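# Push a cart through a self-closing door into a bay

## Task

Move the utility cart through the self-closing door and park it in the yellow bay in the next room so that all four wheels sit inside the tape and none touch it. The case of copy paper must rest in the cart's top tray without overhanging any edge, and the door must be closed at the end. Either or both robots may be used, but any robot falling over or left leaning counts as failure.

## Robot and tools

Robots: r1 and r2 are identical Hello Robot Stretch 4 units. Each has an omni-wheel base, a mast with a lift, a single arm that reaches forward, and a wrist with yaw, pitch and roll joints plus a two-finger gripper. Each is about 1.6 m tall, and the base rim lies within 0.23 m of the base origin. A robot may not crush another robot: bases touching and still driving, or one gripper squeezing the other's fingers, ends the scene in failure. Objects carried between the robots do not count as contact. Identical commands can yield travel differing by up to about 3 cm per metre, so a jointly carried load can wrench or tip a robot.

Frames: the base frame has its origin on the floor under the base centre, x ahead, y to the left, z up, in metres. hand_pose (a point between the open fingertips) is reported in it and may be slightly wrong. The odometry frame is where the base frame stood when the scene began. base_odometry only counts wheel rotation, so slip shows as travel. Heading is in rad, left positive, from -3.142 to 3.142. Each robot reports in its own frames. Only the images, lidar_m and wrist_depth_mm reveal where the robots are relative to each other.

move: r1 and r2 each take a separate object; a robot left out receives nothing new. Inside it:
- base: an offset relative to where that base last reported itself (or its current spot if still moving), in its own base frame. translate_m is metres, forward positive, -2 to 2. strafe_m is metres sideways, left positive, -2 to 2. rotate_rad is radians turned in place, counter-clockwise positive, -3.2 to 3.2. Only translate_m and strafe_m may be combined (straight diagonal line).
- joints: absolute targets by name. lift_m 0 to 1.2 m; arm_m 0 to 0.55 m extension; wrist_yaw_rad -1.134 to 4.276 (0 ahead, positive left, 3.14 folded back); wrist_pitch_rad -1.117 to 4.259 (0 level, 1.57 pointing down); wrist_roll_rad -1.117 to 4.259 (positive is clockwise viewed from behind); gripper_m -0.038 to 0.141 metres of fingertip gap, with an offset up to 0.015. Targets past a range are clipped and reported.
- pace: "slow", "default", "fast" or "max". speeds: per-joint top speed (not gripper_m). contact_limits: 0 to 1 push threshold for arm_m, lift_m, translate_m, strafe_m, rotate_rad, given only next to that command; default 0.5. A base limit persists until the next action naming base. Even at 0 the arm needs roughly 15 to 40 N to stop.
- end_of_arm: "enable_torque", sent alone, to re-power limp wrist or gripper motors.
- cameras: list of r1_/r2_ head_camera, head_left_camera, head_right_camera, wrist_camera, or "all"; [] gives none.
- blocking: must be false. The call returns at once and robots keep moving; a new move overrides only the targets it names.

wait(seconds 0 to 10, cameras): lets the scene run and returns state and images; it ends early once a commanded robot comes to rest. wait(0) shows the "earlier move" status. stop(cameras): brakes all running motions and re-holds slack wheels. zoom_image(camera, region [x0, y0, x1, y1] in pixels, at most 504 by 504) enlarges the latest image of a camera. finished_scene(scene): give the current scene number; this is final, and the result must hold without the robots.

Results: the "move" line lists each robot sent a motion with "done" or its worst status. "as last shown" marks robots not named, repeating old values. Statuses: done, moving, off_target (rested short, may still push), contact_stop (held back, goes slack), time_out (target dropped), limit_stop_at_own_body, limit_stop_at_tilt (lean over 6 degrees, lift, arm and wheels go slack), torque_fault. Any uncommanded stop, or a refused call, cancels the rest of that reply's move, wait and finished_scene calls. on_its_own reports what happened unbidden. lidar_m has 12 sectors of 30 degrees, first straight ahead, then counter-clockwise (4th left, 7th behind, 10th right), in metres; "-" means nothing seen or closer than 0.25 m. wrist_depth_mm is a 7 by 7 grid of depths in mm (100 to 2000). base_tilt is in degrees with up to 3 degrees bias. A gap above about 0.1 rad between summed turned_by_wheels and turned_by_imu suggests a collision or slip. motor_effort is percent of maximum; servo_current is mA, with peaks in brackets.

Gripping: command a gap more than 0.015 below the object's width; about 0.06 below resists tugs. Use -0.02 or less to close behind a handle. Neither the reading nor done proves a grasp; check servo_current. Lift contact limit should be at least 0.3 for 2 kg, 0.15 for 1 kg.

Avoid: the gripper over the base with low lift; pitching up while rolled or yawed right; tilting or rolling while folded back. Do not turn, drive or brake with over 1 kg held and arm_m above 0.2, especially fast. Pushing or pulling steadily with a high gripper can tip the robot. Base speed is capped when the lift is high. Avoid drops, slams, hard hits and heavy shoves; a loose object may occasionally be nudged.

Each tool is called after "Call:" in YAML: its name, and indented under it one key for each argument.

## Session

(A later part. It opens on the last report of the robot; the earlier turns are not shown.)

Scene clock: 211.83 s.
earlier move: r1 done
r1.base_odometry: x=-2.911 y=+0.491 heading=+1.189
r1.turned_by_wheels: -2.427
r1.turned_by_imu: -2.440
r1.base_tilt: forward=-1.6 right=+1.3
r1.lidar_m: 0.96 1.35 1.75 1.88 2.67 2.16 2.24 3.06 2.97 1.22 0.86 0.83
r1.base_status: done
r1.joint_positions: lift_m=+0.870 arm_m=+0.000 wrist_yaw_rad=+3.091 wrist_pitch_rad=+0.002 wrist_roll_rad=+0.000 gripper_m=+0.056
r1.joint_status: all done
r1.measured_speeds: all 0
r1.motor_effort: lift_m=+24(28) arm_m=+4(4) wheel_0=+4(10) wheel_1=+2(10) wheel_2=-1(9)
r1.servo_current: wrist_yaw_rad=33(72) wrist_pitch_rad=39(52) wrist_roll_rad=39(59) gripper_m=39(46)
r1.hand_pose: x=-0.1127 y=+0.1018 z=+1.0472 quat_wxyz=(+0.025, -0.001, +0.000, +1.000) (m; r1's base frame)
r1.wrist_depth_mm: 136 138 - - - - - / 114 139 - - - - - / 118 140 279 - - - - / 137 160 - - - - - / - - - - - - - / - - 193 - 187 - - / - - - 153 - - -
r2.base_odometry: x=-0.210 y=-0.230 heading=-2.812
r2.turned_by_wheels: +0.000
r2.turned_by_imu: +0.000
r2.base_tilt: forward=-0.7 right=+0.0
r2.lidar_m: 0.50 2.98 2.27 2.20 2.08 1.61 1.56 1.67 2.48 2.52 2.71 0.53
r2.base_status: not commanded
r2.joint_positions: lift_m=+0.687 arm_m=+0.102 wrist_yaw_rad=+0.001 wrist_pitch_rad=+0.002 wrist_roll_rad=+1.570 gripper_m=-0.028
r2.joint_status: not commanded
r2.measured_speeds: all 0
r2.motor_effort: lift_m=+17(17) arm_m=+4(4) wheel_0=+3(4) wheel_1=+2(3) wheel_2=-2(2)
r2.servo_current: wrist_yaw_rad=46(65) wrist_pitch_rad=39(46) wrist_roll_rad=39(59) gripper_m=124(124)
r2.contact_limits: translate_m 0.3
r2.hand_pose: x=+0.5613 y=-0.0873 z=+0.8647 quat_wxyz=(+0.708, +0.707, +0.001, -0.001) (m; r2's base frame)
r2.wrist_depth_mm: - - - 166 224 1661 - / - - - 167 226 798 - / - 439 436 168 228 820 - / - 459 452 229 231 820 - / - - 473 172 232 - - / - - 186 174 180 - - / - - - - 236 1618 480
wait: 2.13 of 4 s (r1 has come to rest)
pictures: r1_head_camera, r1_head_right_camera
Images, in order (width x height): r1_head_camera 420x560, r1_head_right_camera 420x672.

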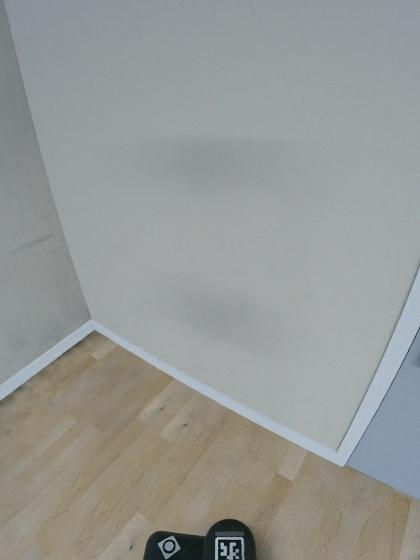

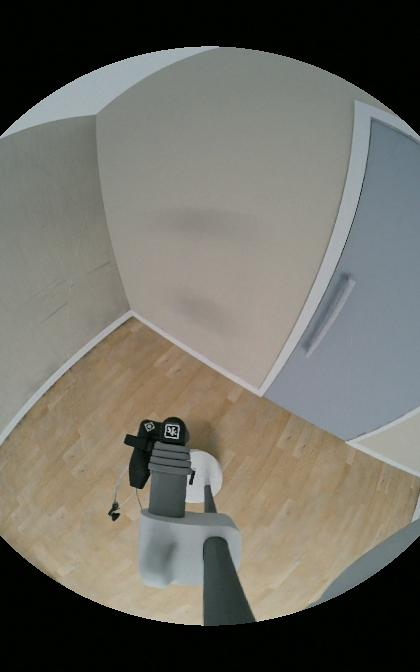

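Call:
move:
  blocking: false
  r1: {"base":{"translate_m":-0.133,"strafe_m":-0.306},"joints":{"wrist_yaw_rad":-0.558,"gripper_m":0.09}}
  cameras: []

Call:
wait:
  seconds: 5
  cameras: ["r1_wrist_camera","r1_head_camera"]

Scene clock: 225.27 s.
move: r1 moving
r1.base_odometry: x=-2.889 y=+0.468 heading=+1.190
r1.turned_by_wheels: +0.000
r1.turned_by_imu: +0.000
r1.base_tilt: forward=-1.6 right=+1.3
r1.lidar_m: 0.93 1.37 1.76 1.87 2.73 2.16 3.98 3.00 2.90 1.22 0.92 0.81
r1.base_status: translate_m moving; strafe_m moving
r1.joint_positions: lift_m=+0.870 arm_m=+0.000 wrist_yaw_rad=+2.502 wrist_pitch_rad=+0.002 wrist_roll_rad=+0.000 gripper_m=+0.074
r1.joint_status: wrist_yaw_rad moving; gripper_m moving
r1.measured_speeds: translate_m=-0.049 strafe_m=-0.112 rotate_rad=-0.001 lift_m=+0.000 arm_m=+0.000 wrist_yaw_rad=-1.822 wrist_pitch_rad=+0.000 wrist_roll_rad=+0.000
r1.motor_effort: lift_m=+24(24) arm_m=+4(4) wheel_0=+7(9) wheel_1=-10(10) wheel_2=+5(5)
r1.servo_current: wrist_yaw_rad=65(124) wrist_pitch_rad=52(52) wrist_roll_rad=59(59) gripper_m=72(78)
r1.hand_pose: x=-0.0084 y=+0.2422 z=+1.0472 quat_wxyz=(+0.314, -0.001, +0.000, +0.949) (m; r1's base frame)
r1.wrist_depth_mm: - - - - - - - / - - - - - - - / - - - - - - - / - - - - - - - / - - - - - - - / - - 199 - 188 - - / - - - 151 - - -
r2: as last shown
r2.base_tilt: forward=-0.7 right=+0.1
r2.lidar_m: 0.51 2.95 2.28 2.20 2.11 1.62 1.56 1.69 2.47 2.50 2.70 0.52
r2.motor_effort: lift_m=+16(17) arm_m=+4(4) wheel_0=+3(4) wheel_1=+2(3) wheel_2=-2(2)
r2.servo_current: wrist_yaw_rad=52(59) wrist_pitch_rad=46(46) wrist_roll_rad=39(52) gripper_m=117(124)
r2.contact_limits: translate_m 0.3
r2.wrist_depth_mm: - - - 165 224 1661 - / - - - 167 226 798 - / - 436 433 169 229 820 - / - 462 452 229 229 831 - / - - 469 172 233 - - / - - 185 173 179 - - / - - - - 236 1576 480
pictures: none
No camera images: "cameras" was empty.

Scene clock: 227.40 s.
earlier move: r1 done
r1.base_odometry: x=-2.676 y=+0.253 heading=+1.190
r1.turned_by_wheels: +0.000
r1.turned_by_imu: -0.002
r1.base_tilt: forward=-1.6 right=+1.3
r1.lidar_m: 0.87 1.28 2.07 2.24 3.18 2.16 3.64 2.72 2.65 1.14 0.87 0.77
r1.base_status: done
r1.joint_positions: lift_m=+0.870 arm_m=+0.000 wrist_yaw_rad=-0.555 wrist_pitch_rad=+0.002 wrist_roll_rad=+0.000 gripper_m=+0.090
r1.joint_status: all done
r1.measured_speeds: all 0
r1.motor_effort: lift_m=+24(24) arm_m=+4(4) wheel_0=+3(9) wheel_1=+0(12) wheel_2=+1(6)
r1.servo_current: wrist_yaw_rad=59(124) wrist_pitch_rad=46(52) wrist_roll_rad=39(59) gripper_m=46(78)
r1.hand_pose: x=+0.3698 y=-0.2263 z=+1.0472 quat_wxyz=(+0.962, +0.000, +0.001, -0.274) (m; r1's base frame)
r1.wrist_depth_mm: - - - - - - - / - - - - - - - / - - 580 - - - - / - - 580 - - - - / - - 585 - - - - / - - 195 - 190 - - / - 141 580 138 - - -
r2.base_odometry: x=-0.210 y=-0.230 heading=-2.812
r2.turned_by_wheels: +0.000
r2.turned_by_imu: +0.000
r2.base_tilt: forward=-0.7 right=+0.0
r2.lidar_m: 0.49 2.98 2.26 2.21 2.07 1.62 1.57 1.68 2.45 2.51 2.68 0.53
r2.base_status: not commanded
r2.joint_positions: lift_m=+0.687 arm_m=+0.102 wrist_yaw_rad=+0.001 wrist_pitch_rad=+0.002 wrist_roll_rad=+1.570 gripper_m=-0.028
r2.joint_status: not commanded
r2.measured_speeds: all 0
r2.motor_effort: lift_m=+16(17) arm_m=+4(4) wheel_0=+3(4) wheel_1=+3(3) wheel_2=-2(2)
r2.servo_current: wrist_yaw_rad=46(59) wrist_pitch_rad=33(46) wrist_roll_rad=46(59) gripper_m=124(130)
r2.contact_limits: translate_m 0.3
r2.hand_pose: x=+0.5613 y=-0.0873 z=+0.8647 quat_wxyz=(+0.708, +0.707, +0.001, -0.001) (m; r2's base frame)
r2.wrist_depth_mm: - - - 166 224 1661 - / - - - 167 227 798 - / - 433 433 169 229 842 - / - 459 452 229 230 831 - / - - 473 172 233 - - / - - 186 174 180 - - / - - - - 236 1576 484
wait: 2.13 of 5 s (r1 has come to rest)
pictures: r1_head_camera, r1_wrist_camera
Images, in order (width x height): r1_head_camera 420x560, r1_wrist_camera 616x392.

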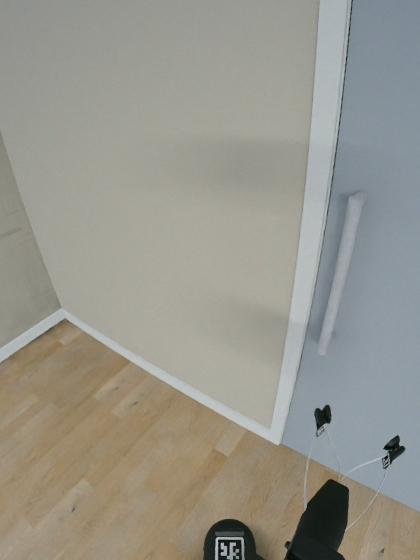

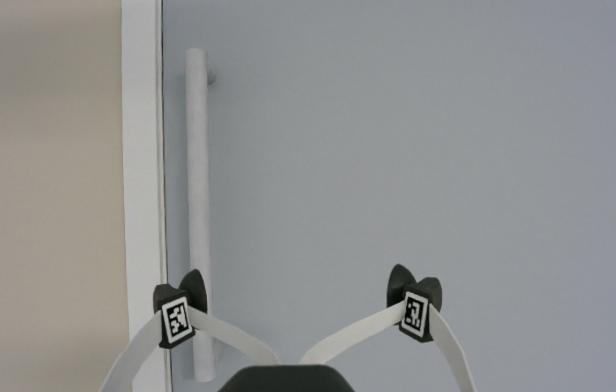

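Call:
move:
  blocking: false
  r1: {"base":{"translate_m":0.149,"strafe_m":0.0075},"joints":{"arm_m":0.15}}
  cameras: []

Call:
wait:
  seconds: 3
  cameras: ["r1_wrist_camera"]

Scene clock: 233.40 s.
move: r1 moving
r1.base_odometry: x=-2.666 y=+0.283 heading=+1.190
r1.turned_by_wheels: +0.000
r1.turned_by_imu: +0.000
r1.base_tilt: forward=-1.6 right=+1.3
r1.lidar_m: 0.86 1.24 2.05 2.17 3.11 2.19 3.65 2.74 2.67 1.13 0.84 0.75
r1.base_status: translate_m moving; strafe_m moving
r1.joint_positions: lift_m=+0.870 arm_m=+0.051 wrist_yaw_rad=-0.556 wrist_pitch_rad=+0.002 wrist_roll_rad=+0.000 gripper_m=+0.090
r1.joint_status: arm_m moving
r1.measured_speeds: translate_m=+0.121 strafe_m=+0.007 rotate_rad=-0.001 lift_m=+0.000 arm_m=+0.195 wrist_yaw_rad=+0.000 wrist_pitch_rad=+0.000 wrist_roll_rad=+0.000
r1.motor_effort: lift_m=+24(24) arm_m=+3(6) wheel_0=+5(8) wheel_1=+6(7) wheel_2=-8(9)
r1.servo_current: wrist_yaw_rad=52(65) wrist_pitch_rad=39(46) wrist_roll_rad=46(65) gripper_m=46(46)
r1.hand_pose: x=+0.4205 y=-0.2264 z=+1.0472 quat_wxyz=(+0.962, +0.000, +0.001, -0.274) (m; r1's base frame)
r1.wrist_depth_mm: - - - - - - - / - - 517 - - - - / - - 512 - - - - / - - 517 - - - - / - - 512 - - - - / - - 195 - 190 - - / - 141 517 138 - - -
r2: as last shown
r2.base_tilt: forward=-0.6 right=+0.1
r2.lidar_m: 0.50 2.97 2.28 2.19 2.10 1.62 1.57 1.68 2.44 2.49 2.69 0.53
r2.motor_effort: lift_m=+16(17) arm_m=+4(4) wheel_0=+3(3) wheel_1=+2(3) wheel_2=-2(2)
r2.servo_current: wrist_yaw_rad=33(52) wrist_pitch_rad=39(46) wrist_roll_rad=33(59) gripper_m=117(124)
r2.contact_limits: translate_m 0.3
r2.wrist_depth_mm: - - - 166 224 1661 - / - - - 167 227 798 - / - 436 433 169 229 820 - / - 459 455 228 230 820 - / - - 473 172 231 - - / - - 185 173 179 - - / - - - - 236 1576 480
pictures: none
No camera images: "cameras" was empty.

Scene clock: 234.73 s.
earlier move: r1 done
r1.base_odometry: x=-2.628 y=+0.395 heading=+1.190
r1.turned_by_wheels: +0.000
r1.turned_by_imu: +0.000
r1.base_tilt: forward=-1.6 right=+1.3
r1.lidar_m: 0.77 1.11 1.99 2.11 3.02 2.28 3.73 2.79 2.39 0.99 0.72 0.62
r1.base_status: done
r1.joint_positions: lift_m=+0.870 arm_m=+0.150 wrist_yaw_rad=-0.556 wrist_pitch_rad=+0.002 wrist_roll_rad=+0.000 gripper_m=+0.090
r1.joint_status: all done
r1.measured_speeds: all 0
r1.motor_effort: lift_m=+24(24) arm_m=+4(7) wheel_0=+2(8) wheel_1=+2(9) wheel_2=+1(10)
r1.servo_current: wrist_yaw_rad=46(78) wrist_pitch_rad=46(52) wrist_roll_rad=65(65) gripper_m=39(46)
r1.hand_pose: x=+0.5197 y=-0.2264 z=+1.0472 quat_wxyz=(+0.962, +0.000, +0.001, -0.274) (m; r1's base frame)
r1.wrist_depth_mm: 410 410 404 404 402 399 394 / 413 407 410 404 399 402 397 / 415 410 413 404 402 404 399 / 413 415 410 407 407 402 399 / 418 415 410 413 404 402 399 / 418 415 200 410 195 404 402 / 418 415 413 144 404 407 402
r2.base_odometry: x=-0.210 y=-0.230 heading=-2.812
r2.turned_by_wheels: +0.000
r2.turned_by_imu: +0.000
r2.base_tilt: forward=-0.6 right=+0.1
r2.lidar_m: 0.49 2.98 2.28 2.22 2.11 1.61 1.54 1.67 2.46 2.49 2.69 0.53
r2.base_status: not commanded
r2.joint_positions: lift_m=+0.687 arm_m=+0.102 wrist_yaw_rad=+0.001 wrist_pitch_rad=+0.002 wrist_roll_rad=+1.570 gripper_m=-0.028
r2.joint_status: not commanded
r2.measured_speeds: all 0
r2.motor_effort: lift_m=+16(17) arm_m=+4(4) wheel_0=+3(4) wheel_1=+2(3) wheel_2=-1(2)
r2.servo_current: wrist_yaw_rad=52(65) wrist_pitch_rad=39(46) wrist_roll_rad=46(59) gripper_m=111(124)
r2.contact_limits: translate_m 0.3
r2.hand_pose: x=+0.5613 y=-0.0873 z=+0.8647 quat_wxyz=(+0.708, +0.707, +0.001, -0.001) (m; r2's base frame)
r2.wrist_depth_mm: - - - 166 224 1661 - / - - - 167 226 798 - / - 436 436 170 229 809 - / - 462 455 230 229 831 - / - - 473 171 232 - - / - - 185 173 179 - - / - - - - 235 1661 480
wait: 1.33 of 3 s (r1 has come to rest)
pictures: r1_wrist_camera
Images, in order (width x height): r1_wrist_camera 616x392.

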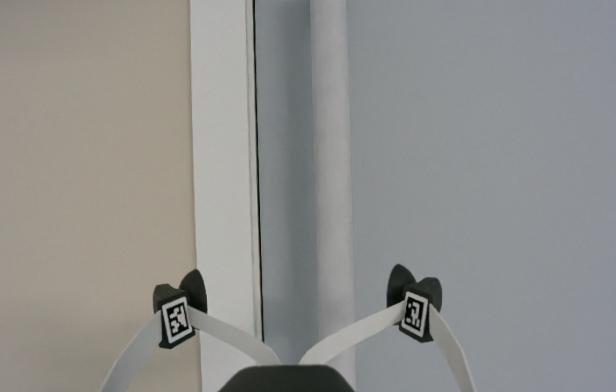

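Call:
move:
  blocking: false
  r1: {"base":{"translate_m":0.128,"strafe_m":-0.105},"pace":"slow","contact_limits":{"translate_m":0.2}}
  cameras: []

Call:
wait:
  seconds: 4
  cameras: ["r1_wrist_camera"]

Scene clock: 242.40 s.
move: r1 moving
r1.base_odometry: x=-2.616 y=+0.401 heading=+1.190
r1.turned_by_wheels: +0.000
r1.turned_by_imu: +0.000
r1.base_tilt: forward=-1.6 right=+1.3
r1.lidar_m: 0.74 1.08 1.99 2.10 3.05 2.32 3.70 2.81 2.36 0.97 0.72 0.64
r1.base_status: translate_m moving; strafe_m moving
r1.joint_positions: lift_m=+0.870 arm_m=+0.150 wrist_yaw_rad=-0.556 wrist_pitch_rad=+0.002 wrist_roll_rad=+0.000 gripper_m=+0.090
r1.joint_status: not commanded
r1.measured_speeds: translate_m=+0.040 strafe_m=-0.033 rotate_rad=-0.001 lift_m=+0.000 arm_m=+0.000 wrist_yaw_rad=+0.000 wrist_pitch_rad=+0.000 wrist_roll_rad=+0.000
r1.motor_effort: lift_m=+24(24) arm_m=+4(4) wheel_0=+6(7) wheel_1=-5(5) wheel_2=-5(6)
r1.servo_current: wrist_yaw_rad=59(59) wrist_pitch_rad=46(46) wrist_roll_rad=65(65) gripper_m=52(52)
r1.contact_limits: translate_m 0.2
r1.hand_pose: x=+0.5197 y=-0.2264 z=+1.0472 quat_wxyz=(+0.962, +0.000, +0.001, -0.274) (m; r1's base frame)
r1.wrist_depth_mm: 397 397 392 392 392 387 382 / 399 397 397 392 389 387 382 / 399 399 399 397 392 389 384 / 402 397 399 394 394 392 389 / 404 397 399 397 397 392 389 / 402 399 200 399 195 392 392 / 407 402 402 144 397 389 392
r2: as last shown
r2.base_tilt: forward=-0.7 right=+0.1
r2.lidar_m: 0.49 2.98 2.25 2.19 2.09 1.63 1.57 1.69 2.45 2.51 2.66 0.53
r2.motor_effort: lift_m=+17(17) arm_m=+4(4) wheel_0=+3(4) wheel_1=+2(3) wheel_2=-1(2)
r2.servo_current: wrist_yaw_rad=52(52) wrist_pitch_rad=52(52) wrist_roll_rad=52(52) gripper_m=111(124)
r2.contact_limits: translate_m 0.3
r2.wrist_depth_mm: - - - 166 225 1661 - / - - - 167 226 798 - / - 433 433 169 228 820 - / - 459 452 229 230 831 - / - - 473 172 232 - - / - - 186 174 180 - - / - - - - 236 1661 480
pictures: none
No camera images: "cameras" was empty.

Scene clock: 244.77 s.
earlier move: r1 done
r1.base_odometry: x=-2.483 y=+0.474 heading=+1.190
r1.turned_by_wheels: +0.000
r1.turned_by_imu: -0.001
r1.base_tilt: forward=-1.6 right=+1.2
r1.lidar_m: 0.57 0.84 2.00 2.14 3.05 2.45 3.68 2.80 1.88 0.76 0.58 0.48
r1.base_status: done
r1.joint_positions: lift_m=+0.870 arm_m=+0.150 wrist_yaw_rad=-0.556 wrist_pitch_rad=+0.002 wrist_roll_rad=+0.000 gripper_m=+0.090
r1.joint_status: not commanded
r1.measured_speeds: all 0
r1.motor_effort: lift_m=+24(24) arm_m=+4(4) wheel_0=+4(8) wheel_1=-2(6) wheel_2=-3(7)
r1.servo_current: wrist_yaw_rad=39(65) wrist_pitch_rad=52(52) wrist_roll_rad=52(78) gripper_m=46(52)
r1.contact_limits: translate_m 0.2
r1.hand_pose: x=+0.5197 y=-0.2264 z=+1.0472 quat_wxyz=(+0.962, +0.000, +0.001, -0.274) (m; r1's base frame)
r1.wrist_depth_mm: 246 - 243 163 241 238 237 / 247 - 244 164 240 240 237 / 246 - 245 165 242 239 238 / 249 - 245 166 242 241 239 / 249 - 246 167 244 243 239 / 251 - 246 164 196 242 242 / 251 141 249 145 244 242 242
r2.base_odometry: x=-0.210 y=-0.230 heading=-2.812
r2.turned_by_wheels: +0.000
r2.turned_by_imu: +0.000
r2.base_tilt: forward=-0.7 right=+0.1
r2.lidar_m: 0.50 3.00 2.26 2.20 2.10 1.62 1.57 1.66 2.46 2.49 2.68 0.53
r2.base_status: not commanded
r2.joint_positions: lift_m=+0.687 arm_m=+0.102 wrist_yaw_rad=+0.001 wrist_pitch_rad=+0.002 wrist_roll_rad=+1.570 gripper_m=-0.028
r2.joint_status: not commanded
r2.measured_speeds: all 0
r2.motor_effort: lift_m=+17(17) arm_m=+4(4) wheel_0=+3(4) wheel_1=+2(3) wheel_2=-1(2)
r2.servo_current: wrist_yaw_rad=46(52) wrist_pitch_rad=39(52) wrist_roll_rad=59(59) gripper_m=111(124)
r2.contact_limits: translate_m 0.3
r2.hand_pose: x=+0.5613 y=-0.0873 z=+0.8647 quat_wxyz=(+0.708, +0.707, +0.001, -0.001) (m; r2's base frame)
r2.wrist_depth_mm: - - - 166 224 1708 - / - - - 167 227 788 - / - 436 430 169 228 831 - / - 459 452 229 229 820 - / - - 473 172 232 - - / - - 185 173 179 - - / - - - - 236 1661 484
wait: 2.37 of 4 s (r1 has come to rest)
pictures: r1_wrist_camera
Images, in order (width x height): r1_wrist_camera 616x392.

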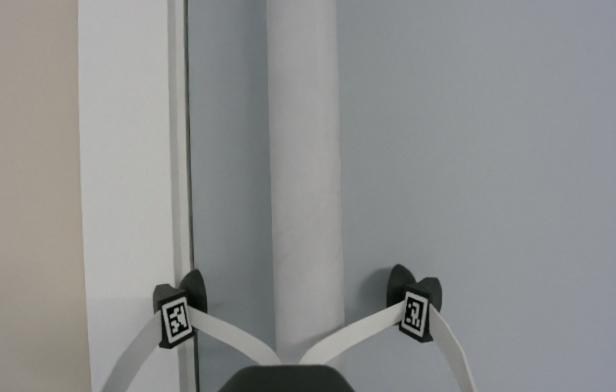

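Great: depth 0.165. Inch 5 mm and close, then run the opening sequence.

Call:
move:
  blocking: false
  r1: {"base":{"translate_m":0.004,"strafe_m":-0.003},"pace":"slow","joints":{"gripper_m":-0.038}}
  cameras: []

Call:
wait:
  seconds: 3
  cameras: ["r1_wrist_camera"]

Call:
move:
  blocking: false
  r1: {"base":{"translate_m":-0.2302,"strafe_m":0.0713},"joints":{"wrist_yaw_rad":-0.4},"speeds":{"wrist_yaw_rad":0.08},"pace":"slow","contact_limits":{"translate_m":1}}
  cameras: []

Call:
wait:
  seconds: 5
  cameras: ["r1_wrist_camera","r1_head_camera"]

Scene clock: 253.03 s.
move: r1 moving
r1.base_odometry: x=-2.479 y=+0.477 heading=+1.190
r1.turned_by_wheels: +0.000
r1.turned_by_imu: +0.000
r1.base_tilt: forward=-1.6 right=+1.3
r1.lidar_m: 0.56 0.85 2.00 2.11 3.08 2.47 3.69 2.80 1.87 0.75 0.56 0.47
r1.base_status: translate_m moving; strafe_m moving
r1.joint_positions: lift_m=+0.870 arm_m=+0.150 wrist_yaw_rad=-0.556 wrist_pitch_rad=+0.002 wrist_roll_rad=+0.000 gripper_m=+0.081
r1.joint_status: gripper_m moving
r1.measured_speeds: all 0
r1.motor_effort: lift_m=+24(24) arm_m=+4(5) wheel_0=+5(8) wheel_1=-2(3) wheel_2=-2(7)
r1.servo_current: wrist_yaw_rad=59(65) wrist_pitch_rad=39(46) wrist_roll_rad=52(52) gripper_m=52(72)
r1.hand_pose: x=+0.5197 y=-0.2264 z=+1.0472 quat_wxyz=(+0.962, +0.000, +0.001, -0.274) (m; r1's base frame)
r1.wrist_depth_mm: 239 - 240 160 240 239 239 / 241 - 241 160 241 240 240 / 241 - 241 166 242 241 241 / 241 - 242 162 242 241 241 / 243 - 243 163 242 242 242 / 243 - 216 162 190 242 242 / 243 151 244 138 243 244 244
r2: as last shown
r2.base_tilt: forward=-0.6 right=+0.1
r2.lidar_m: 0.49 2.96 2.28 2.22 2.09 1.62 1.57 1.68 2.49 2.52 2.64 0.52
r2.motor_effort: lift_m=+16(17) arm_m=+4(4) wheel_0=+3(4) wheel_1=+3(3) wheel_2=-1(2)
r2.servo_current: wrist_yaw_rad=46(46) wrist_pitch_rad=46(46) wrist_roll_rad=52(59) gripper_m=117(124)
r2.contact_limits: translate_m 0.3
r2.wrist_depth_mm: - - - 165 224 1661 - / - - - 167 227 788 - / - 436 433 169 229 831 - / - 459 455 229 230 831 - / - - 473 172 232 - - / - - 185 173 180 - - / - - - - 236 1618 480
pictures: none
No camera images: "cameras" was empty.

Scene clock: 256.03 s.
earlier move: r1 moving
r1.base_odometry: x=-2.479 y=+0.477 heading=+1.190
r1.turned_by_wheels: +0.000
r1.turned_by_imu: +0.000
r1.base_tilt: forward=-1.6 right=+1.3
r1.lidar_m: 0.57 0.84 2.00 2.16 3.06 2.47 3.67 2.82 1.85 0.76 0.57 0.48
r1.base_status: done
r1.joint_positions: lift_m=+0.870 arm_m=+0.150 wrist_yaw_rad=-0.556 wrist_pitch_rad=+0.002 wrist_roll_rad=+0.000 gripper_m=-0.018
r1.joint_status: gripper_m moving
r1.measured_speeds: all 0
r1.motor_effort: lift_m=+24(24) arm_m=+4(5) wheel_0=+3(8) wheel_1=-2(3) wheel_2=-2(7)
r1.servo_current: wrist_yaw_rad=59(78) wrist_pitch_rad=39(52) wrist_roll_rad=65(65) gripper_m=91(91)
r1.hand_pose: x=+0.5197 y=-0.2264 z=+1.0472 quat_wxyz=(+0.962, +0.000, +0.001, -0.274) (m; r1's base frame)
r1.wrist_depth_mm: 238 - 239 160 238 238 238 / 240 - 239 160 239 239 238 / 241 - 241 165 240 241 239 / 241 - 241 160 241 241 240 / 242 - 242 160 242 241 241 / 243 - 210 163 242 241 241 / 244 136 244 160 243 243 242
r2.base_odometry: x=-0.210 y=-0.230 heading=-2.812
r2.turned_by_wheels: +0.000
r2.turned_by_imu: +0.000
r2.base_tilt: forward=-0.7 right=+0.1
r2.lidar_m: 0.51 2.96 2.27 2.20 2.07 1.61 1.55 1.66 2.43 2.49 2.69 0.54
r2.base_status: not commanded
r2.joint_positions: lift_m=+0.687 arm_m=+0.102 wrist_yaw_rad=+0.001 wrist_pitch_rad=+0.002 wrist_roll_rad=+1.570 gripper_m=-0.028
r2.joint_status: not commanded
r2.measured_speeds: all 0
r2.motor_effort: lift_m=+17(17) arm_m=+4(4) wheel_0=+3(4) wheel_1=+3(3) wheel_2=-2(2)
r2.servo_current: wrist_yaw_rad=52(65) wrist_pitch_rad=46(52) wrist_roll_rad=46(59) gripper_m=111(124)
r2.contact_limits: translate_m 0.3
r2.hand_pose: x=+0.5613 y=-0.0873 z=+0.8647 quat_wxyz=(+0.708, +0.707, +0.001, -0.001) (m; r2's base frame)
r2.wrist_depth_mm: - - - 166 224 1661 - / - - - 167 225 798 - / - 436 433 168 228 831 - / - 455 452 229 230 831 - / - - 473 171 231 - - / - - 185 173 180 - - / - - - - 236 1661 484
wait: 3.00 s; no rest
pictures: r1_wrist_camera
Images, in order (width x height): r1_wrist_camera 616x392.

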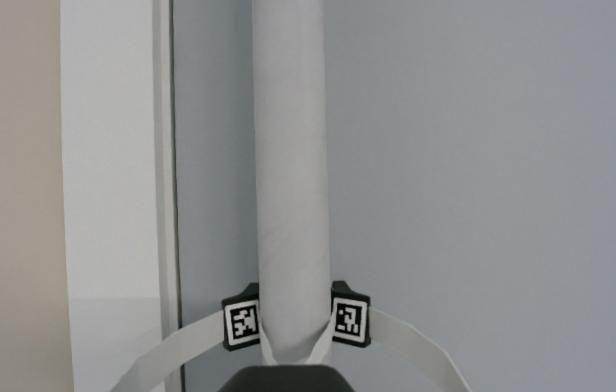

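Scene clock: 256.53 s.
earlier move: r1 moving
move: r1 moving
r1.base_odometry: x=-2.487 y=+0.467 heading=+1.188
r1.turned_by_wheels: -0.002
r1.turned_by_imu: -0.003
r1.base_tilt: forward=-1.5 right=+1.4
r1.lidar_m: 0.58 0.85 2.00 2.13 3.06 2.45 3.69 2.80 1.89 0.79 0.57 0.50
r1.base_status: translate_m moving; strafe_m moving
r1.joint_positions: lift_m=+0.870 arm_m=+0.150 wrist_yaw_rad=-0.524 wrist_pitch_rad=+0.002 wrist_roll_rad=+0.000 gripper_m=-0.036
r1.joint_status: wrist_yaw_rad moving; gripper_m moving
r1.measured_speeds: translate_m=-0.048 strafe_m=+0.012 rotate_rad=+0.001 lift_m=+0.000 arm_m=+0.000 wrist_yaw_rad=+0.097 wrist_pitch_rad=+0.000 wrist_roll_rad=+0.000
r1.motor_effort: lift_m=+24(24) arm_m=-4(4) wheel_0=-21(21) wheel_1=-4(6) wheel_2=+3(5)
r1.servo_current: wrist_yaw_rad=78(78) wrist_pitch_rad=46(46) wrist_roll_rad=46(65) gripper_m=117(117)
r1.contact_limits: translate_m 1
r1.hand_pose: x=+0.5269 y=-0.2200 z=+1.0472 quat_wxyz=(+0.966, +0.000, +0.001, -0.259) (m; r1's base frame)
r1.wrist_depth_mm: 249 - 243 162 238 238 235 / 250 - 245 163 240 237 235 / 251 - 246 164 241 239 236 / 252 - 246 164 242 239 236 / 252 - 247 164 241 239 237 / 253 - 247 166 182 239 237 / 254 - 249 163 243 135 238
r2: as last shown
r2.lidar_m: 0.49 2.95 2.25 2.20 2.07 1.60 1.57 1.69 2.46 2.50 2.67 0.52
r2.motor_effort: lift_m=+16(17) arm_m=+4(4) wheel_0=+3(4) wheel_1=+2(3) wheel_2=-1(2)
r2.servo_current: wrist_yaw_rad=46(52) wrist_pitch_rad=39(46) wrist_roll_rad=46(46) gripper_m=117(130)
r2.contact_limits: translate_m 0.3
r2.wrist_depth_mm: - - - 165 225 1661 - / - - - 167 225 788 - / - 436 436 169 229 831 - / - 455 455 229 230 820 - / - - 477 172 232 - - / - - 185 174 179 - - / - - - - 236 1576 480
pictures: none
No camera images: "cameras" was empty.

Scene clock: 259.67 s.
earlier move: r1 done
r1.base_odometry: x=-2.631 y=+0.290 heading=+1.188
r1.turned_by_wheels: +0.000
r1.turned_by_imu: -0.055
r1.base_tilt: forward=-1.5 right=+1.3
r1.lidar_m: 0.58 1.12 2.04 2.13 2.89 2.22 3.82 2.77 2.66 1.13 0.65 0.50
r1.base_status: done
r1.joint_positions: lift_m=+0.870 arm_m=+0.150 wrist_yaw_rad=-0.403 wrist_pitch_rad=+0.002 wrist_roll_rad=+0.000 gripper_m=-0.037
r1.joint_status: all done
r1.measured_speeds: all 0
r1.motor_effort: lift_m=+24(24) arm_m=-4(5) wheel_0=-18(24) wheel_1=-5(12) wheel_2=+1(7)
r1.servo_current: wrist_yaw_rad=59(78) wrist_pitch_rad=46(52) wrist_roll_rad=39(78) gripper_m=85(117)
r1.contact_limits: translate_m 1
r1.hand_pose: x=+0.5521 y=-0.1934 z=+1.0472 quat_wxyz=(+0.980, +0.000, +0.001, -0.200) (m; r1's base frame)
r1.wrist_depth_mm: - - 235 161 249 257 263 / - - 236 163 250 258 263 / - - 236 164 251 258 265 / - - 236 165 250 259 265 / - - 237 165 251 259 266 / - - 236 167 182 262 267 / - - 237 163 253 137 268
r2.base_odometry: x=-0.210 y=-0.230 heading=-2.812
r2.turned_by_wheels: +0.000
r2.turned_by_imu: +0.000
r2.base_tilt: forward=-0.7 right=+0.1
r2.lidar_m: 0.49 2.98 2.25 2.20 2.12 1.62 1.57 1.66 2.45 2.50 2.67 0.53
r2.base_status: not commanded
r2.joint_positions: lift_m=+0.687 arm_m=+0.102 wrist_yaw_rad=+0.001 wrist_pitch_rad=+0.002 wrist_roll_rad=+1.570 gripper_m=-0.028
r2.joint_status: not commanded
r2.measured_speeds: all 0
r2.motor_effort: lift_m=+16(17) arm_m=+4(4) wheel_0=+3(4) wheel_1=+2(3) wheel_2=-2(2)
r2.servo_current: wrist_yaw_rad=39(59) wrist_pitch_rad=39(46) wrist_roll_rad=52(59) gripper_m=117(130)
r2.contact_limits: translate_m 0.3
r2.hand_pose: x=+0.5613 y=-0.0873 z=+0.8647 quat_wxyz=(+0.708, +0.707, +0.001, -0.001) (m; r2's base frame)
r2.wrist_depth_mm: - - - 166 225 1661 - / - - - 167 227 798 - / - 436 439 169 229 820 - / - 462 449 229 230 831 - / - - 473 172 232 - - / - - 185 173 180 - - / - - - - 236 1576 480
wait: 3.13 of 5 s (r1 has come to rest)
pictures: r1_head_camera, r1_wrist_camera
Images, in order (width x height): r1_head_camera 420x560, r1_wrist_camera 616x392.

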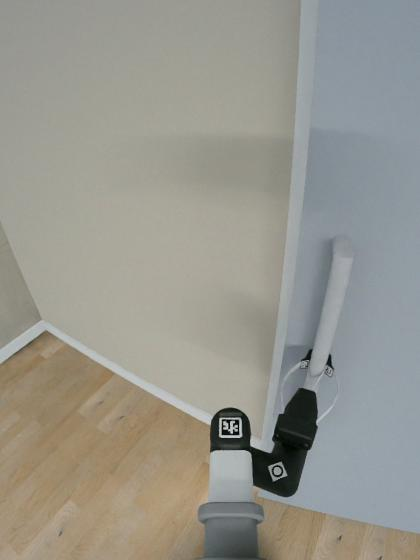

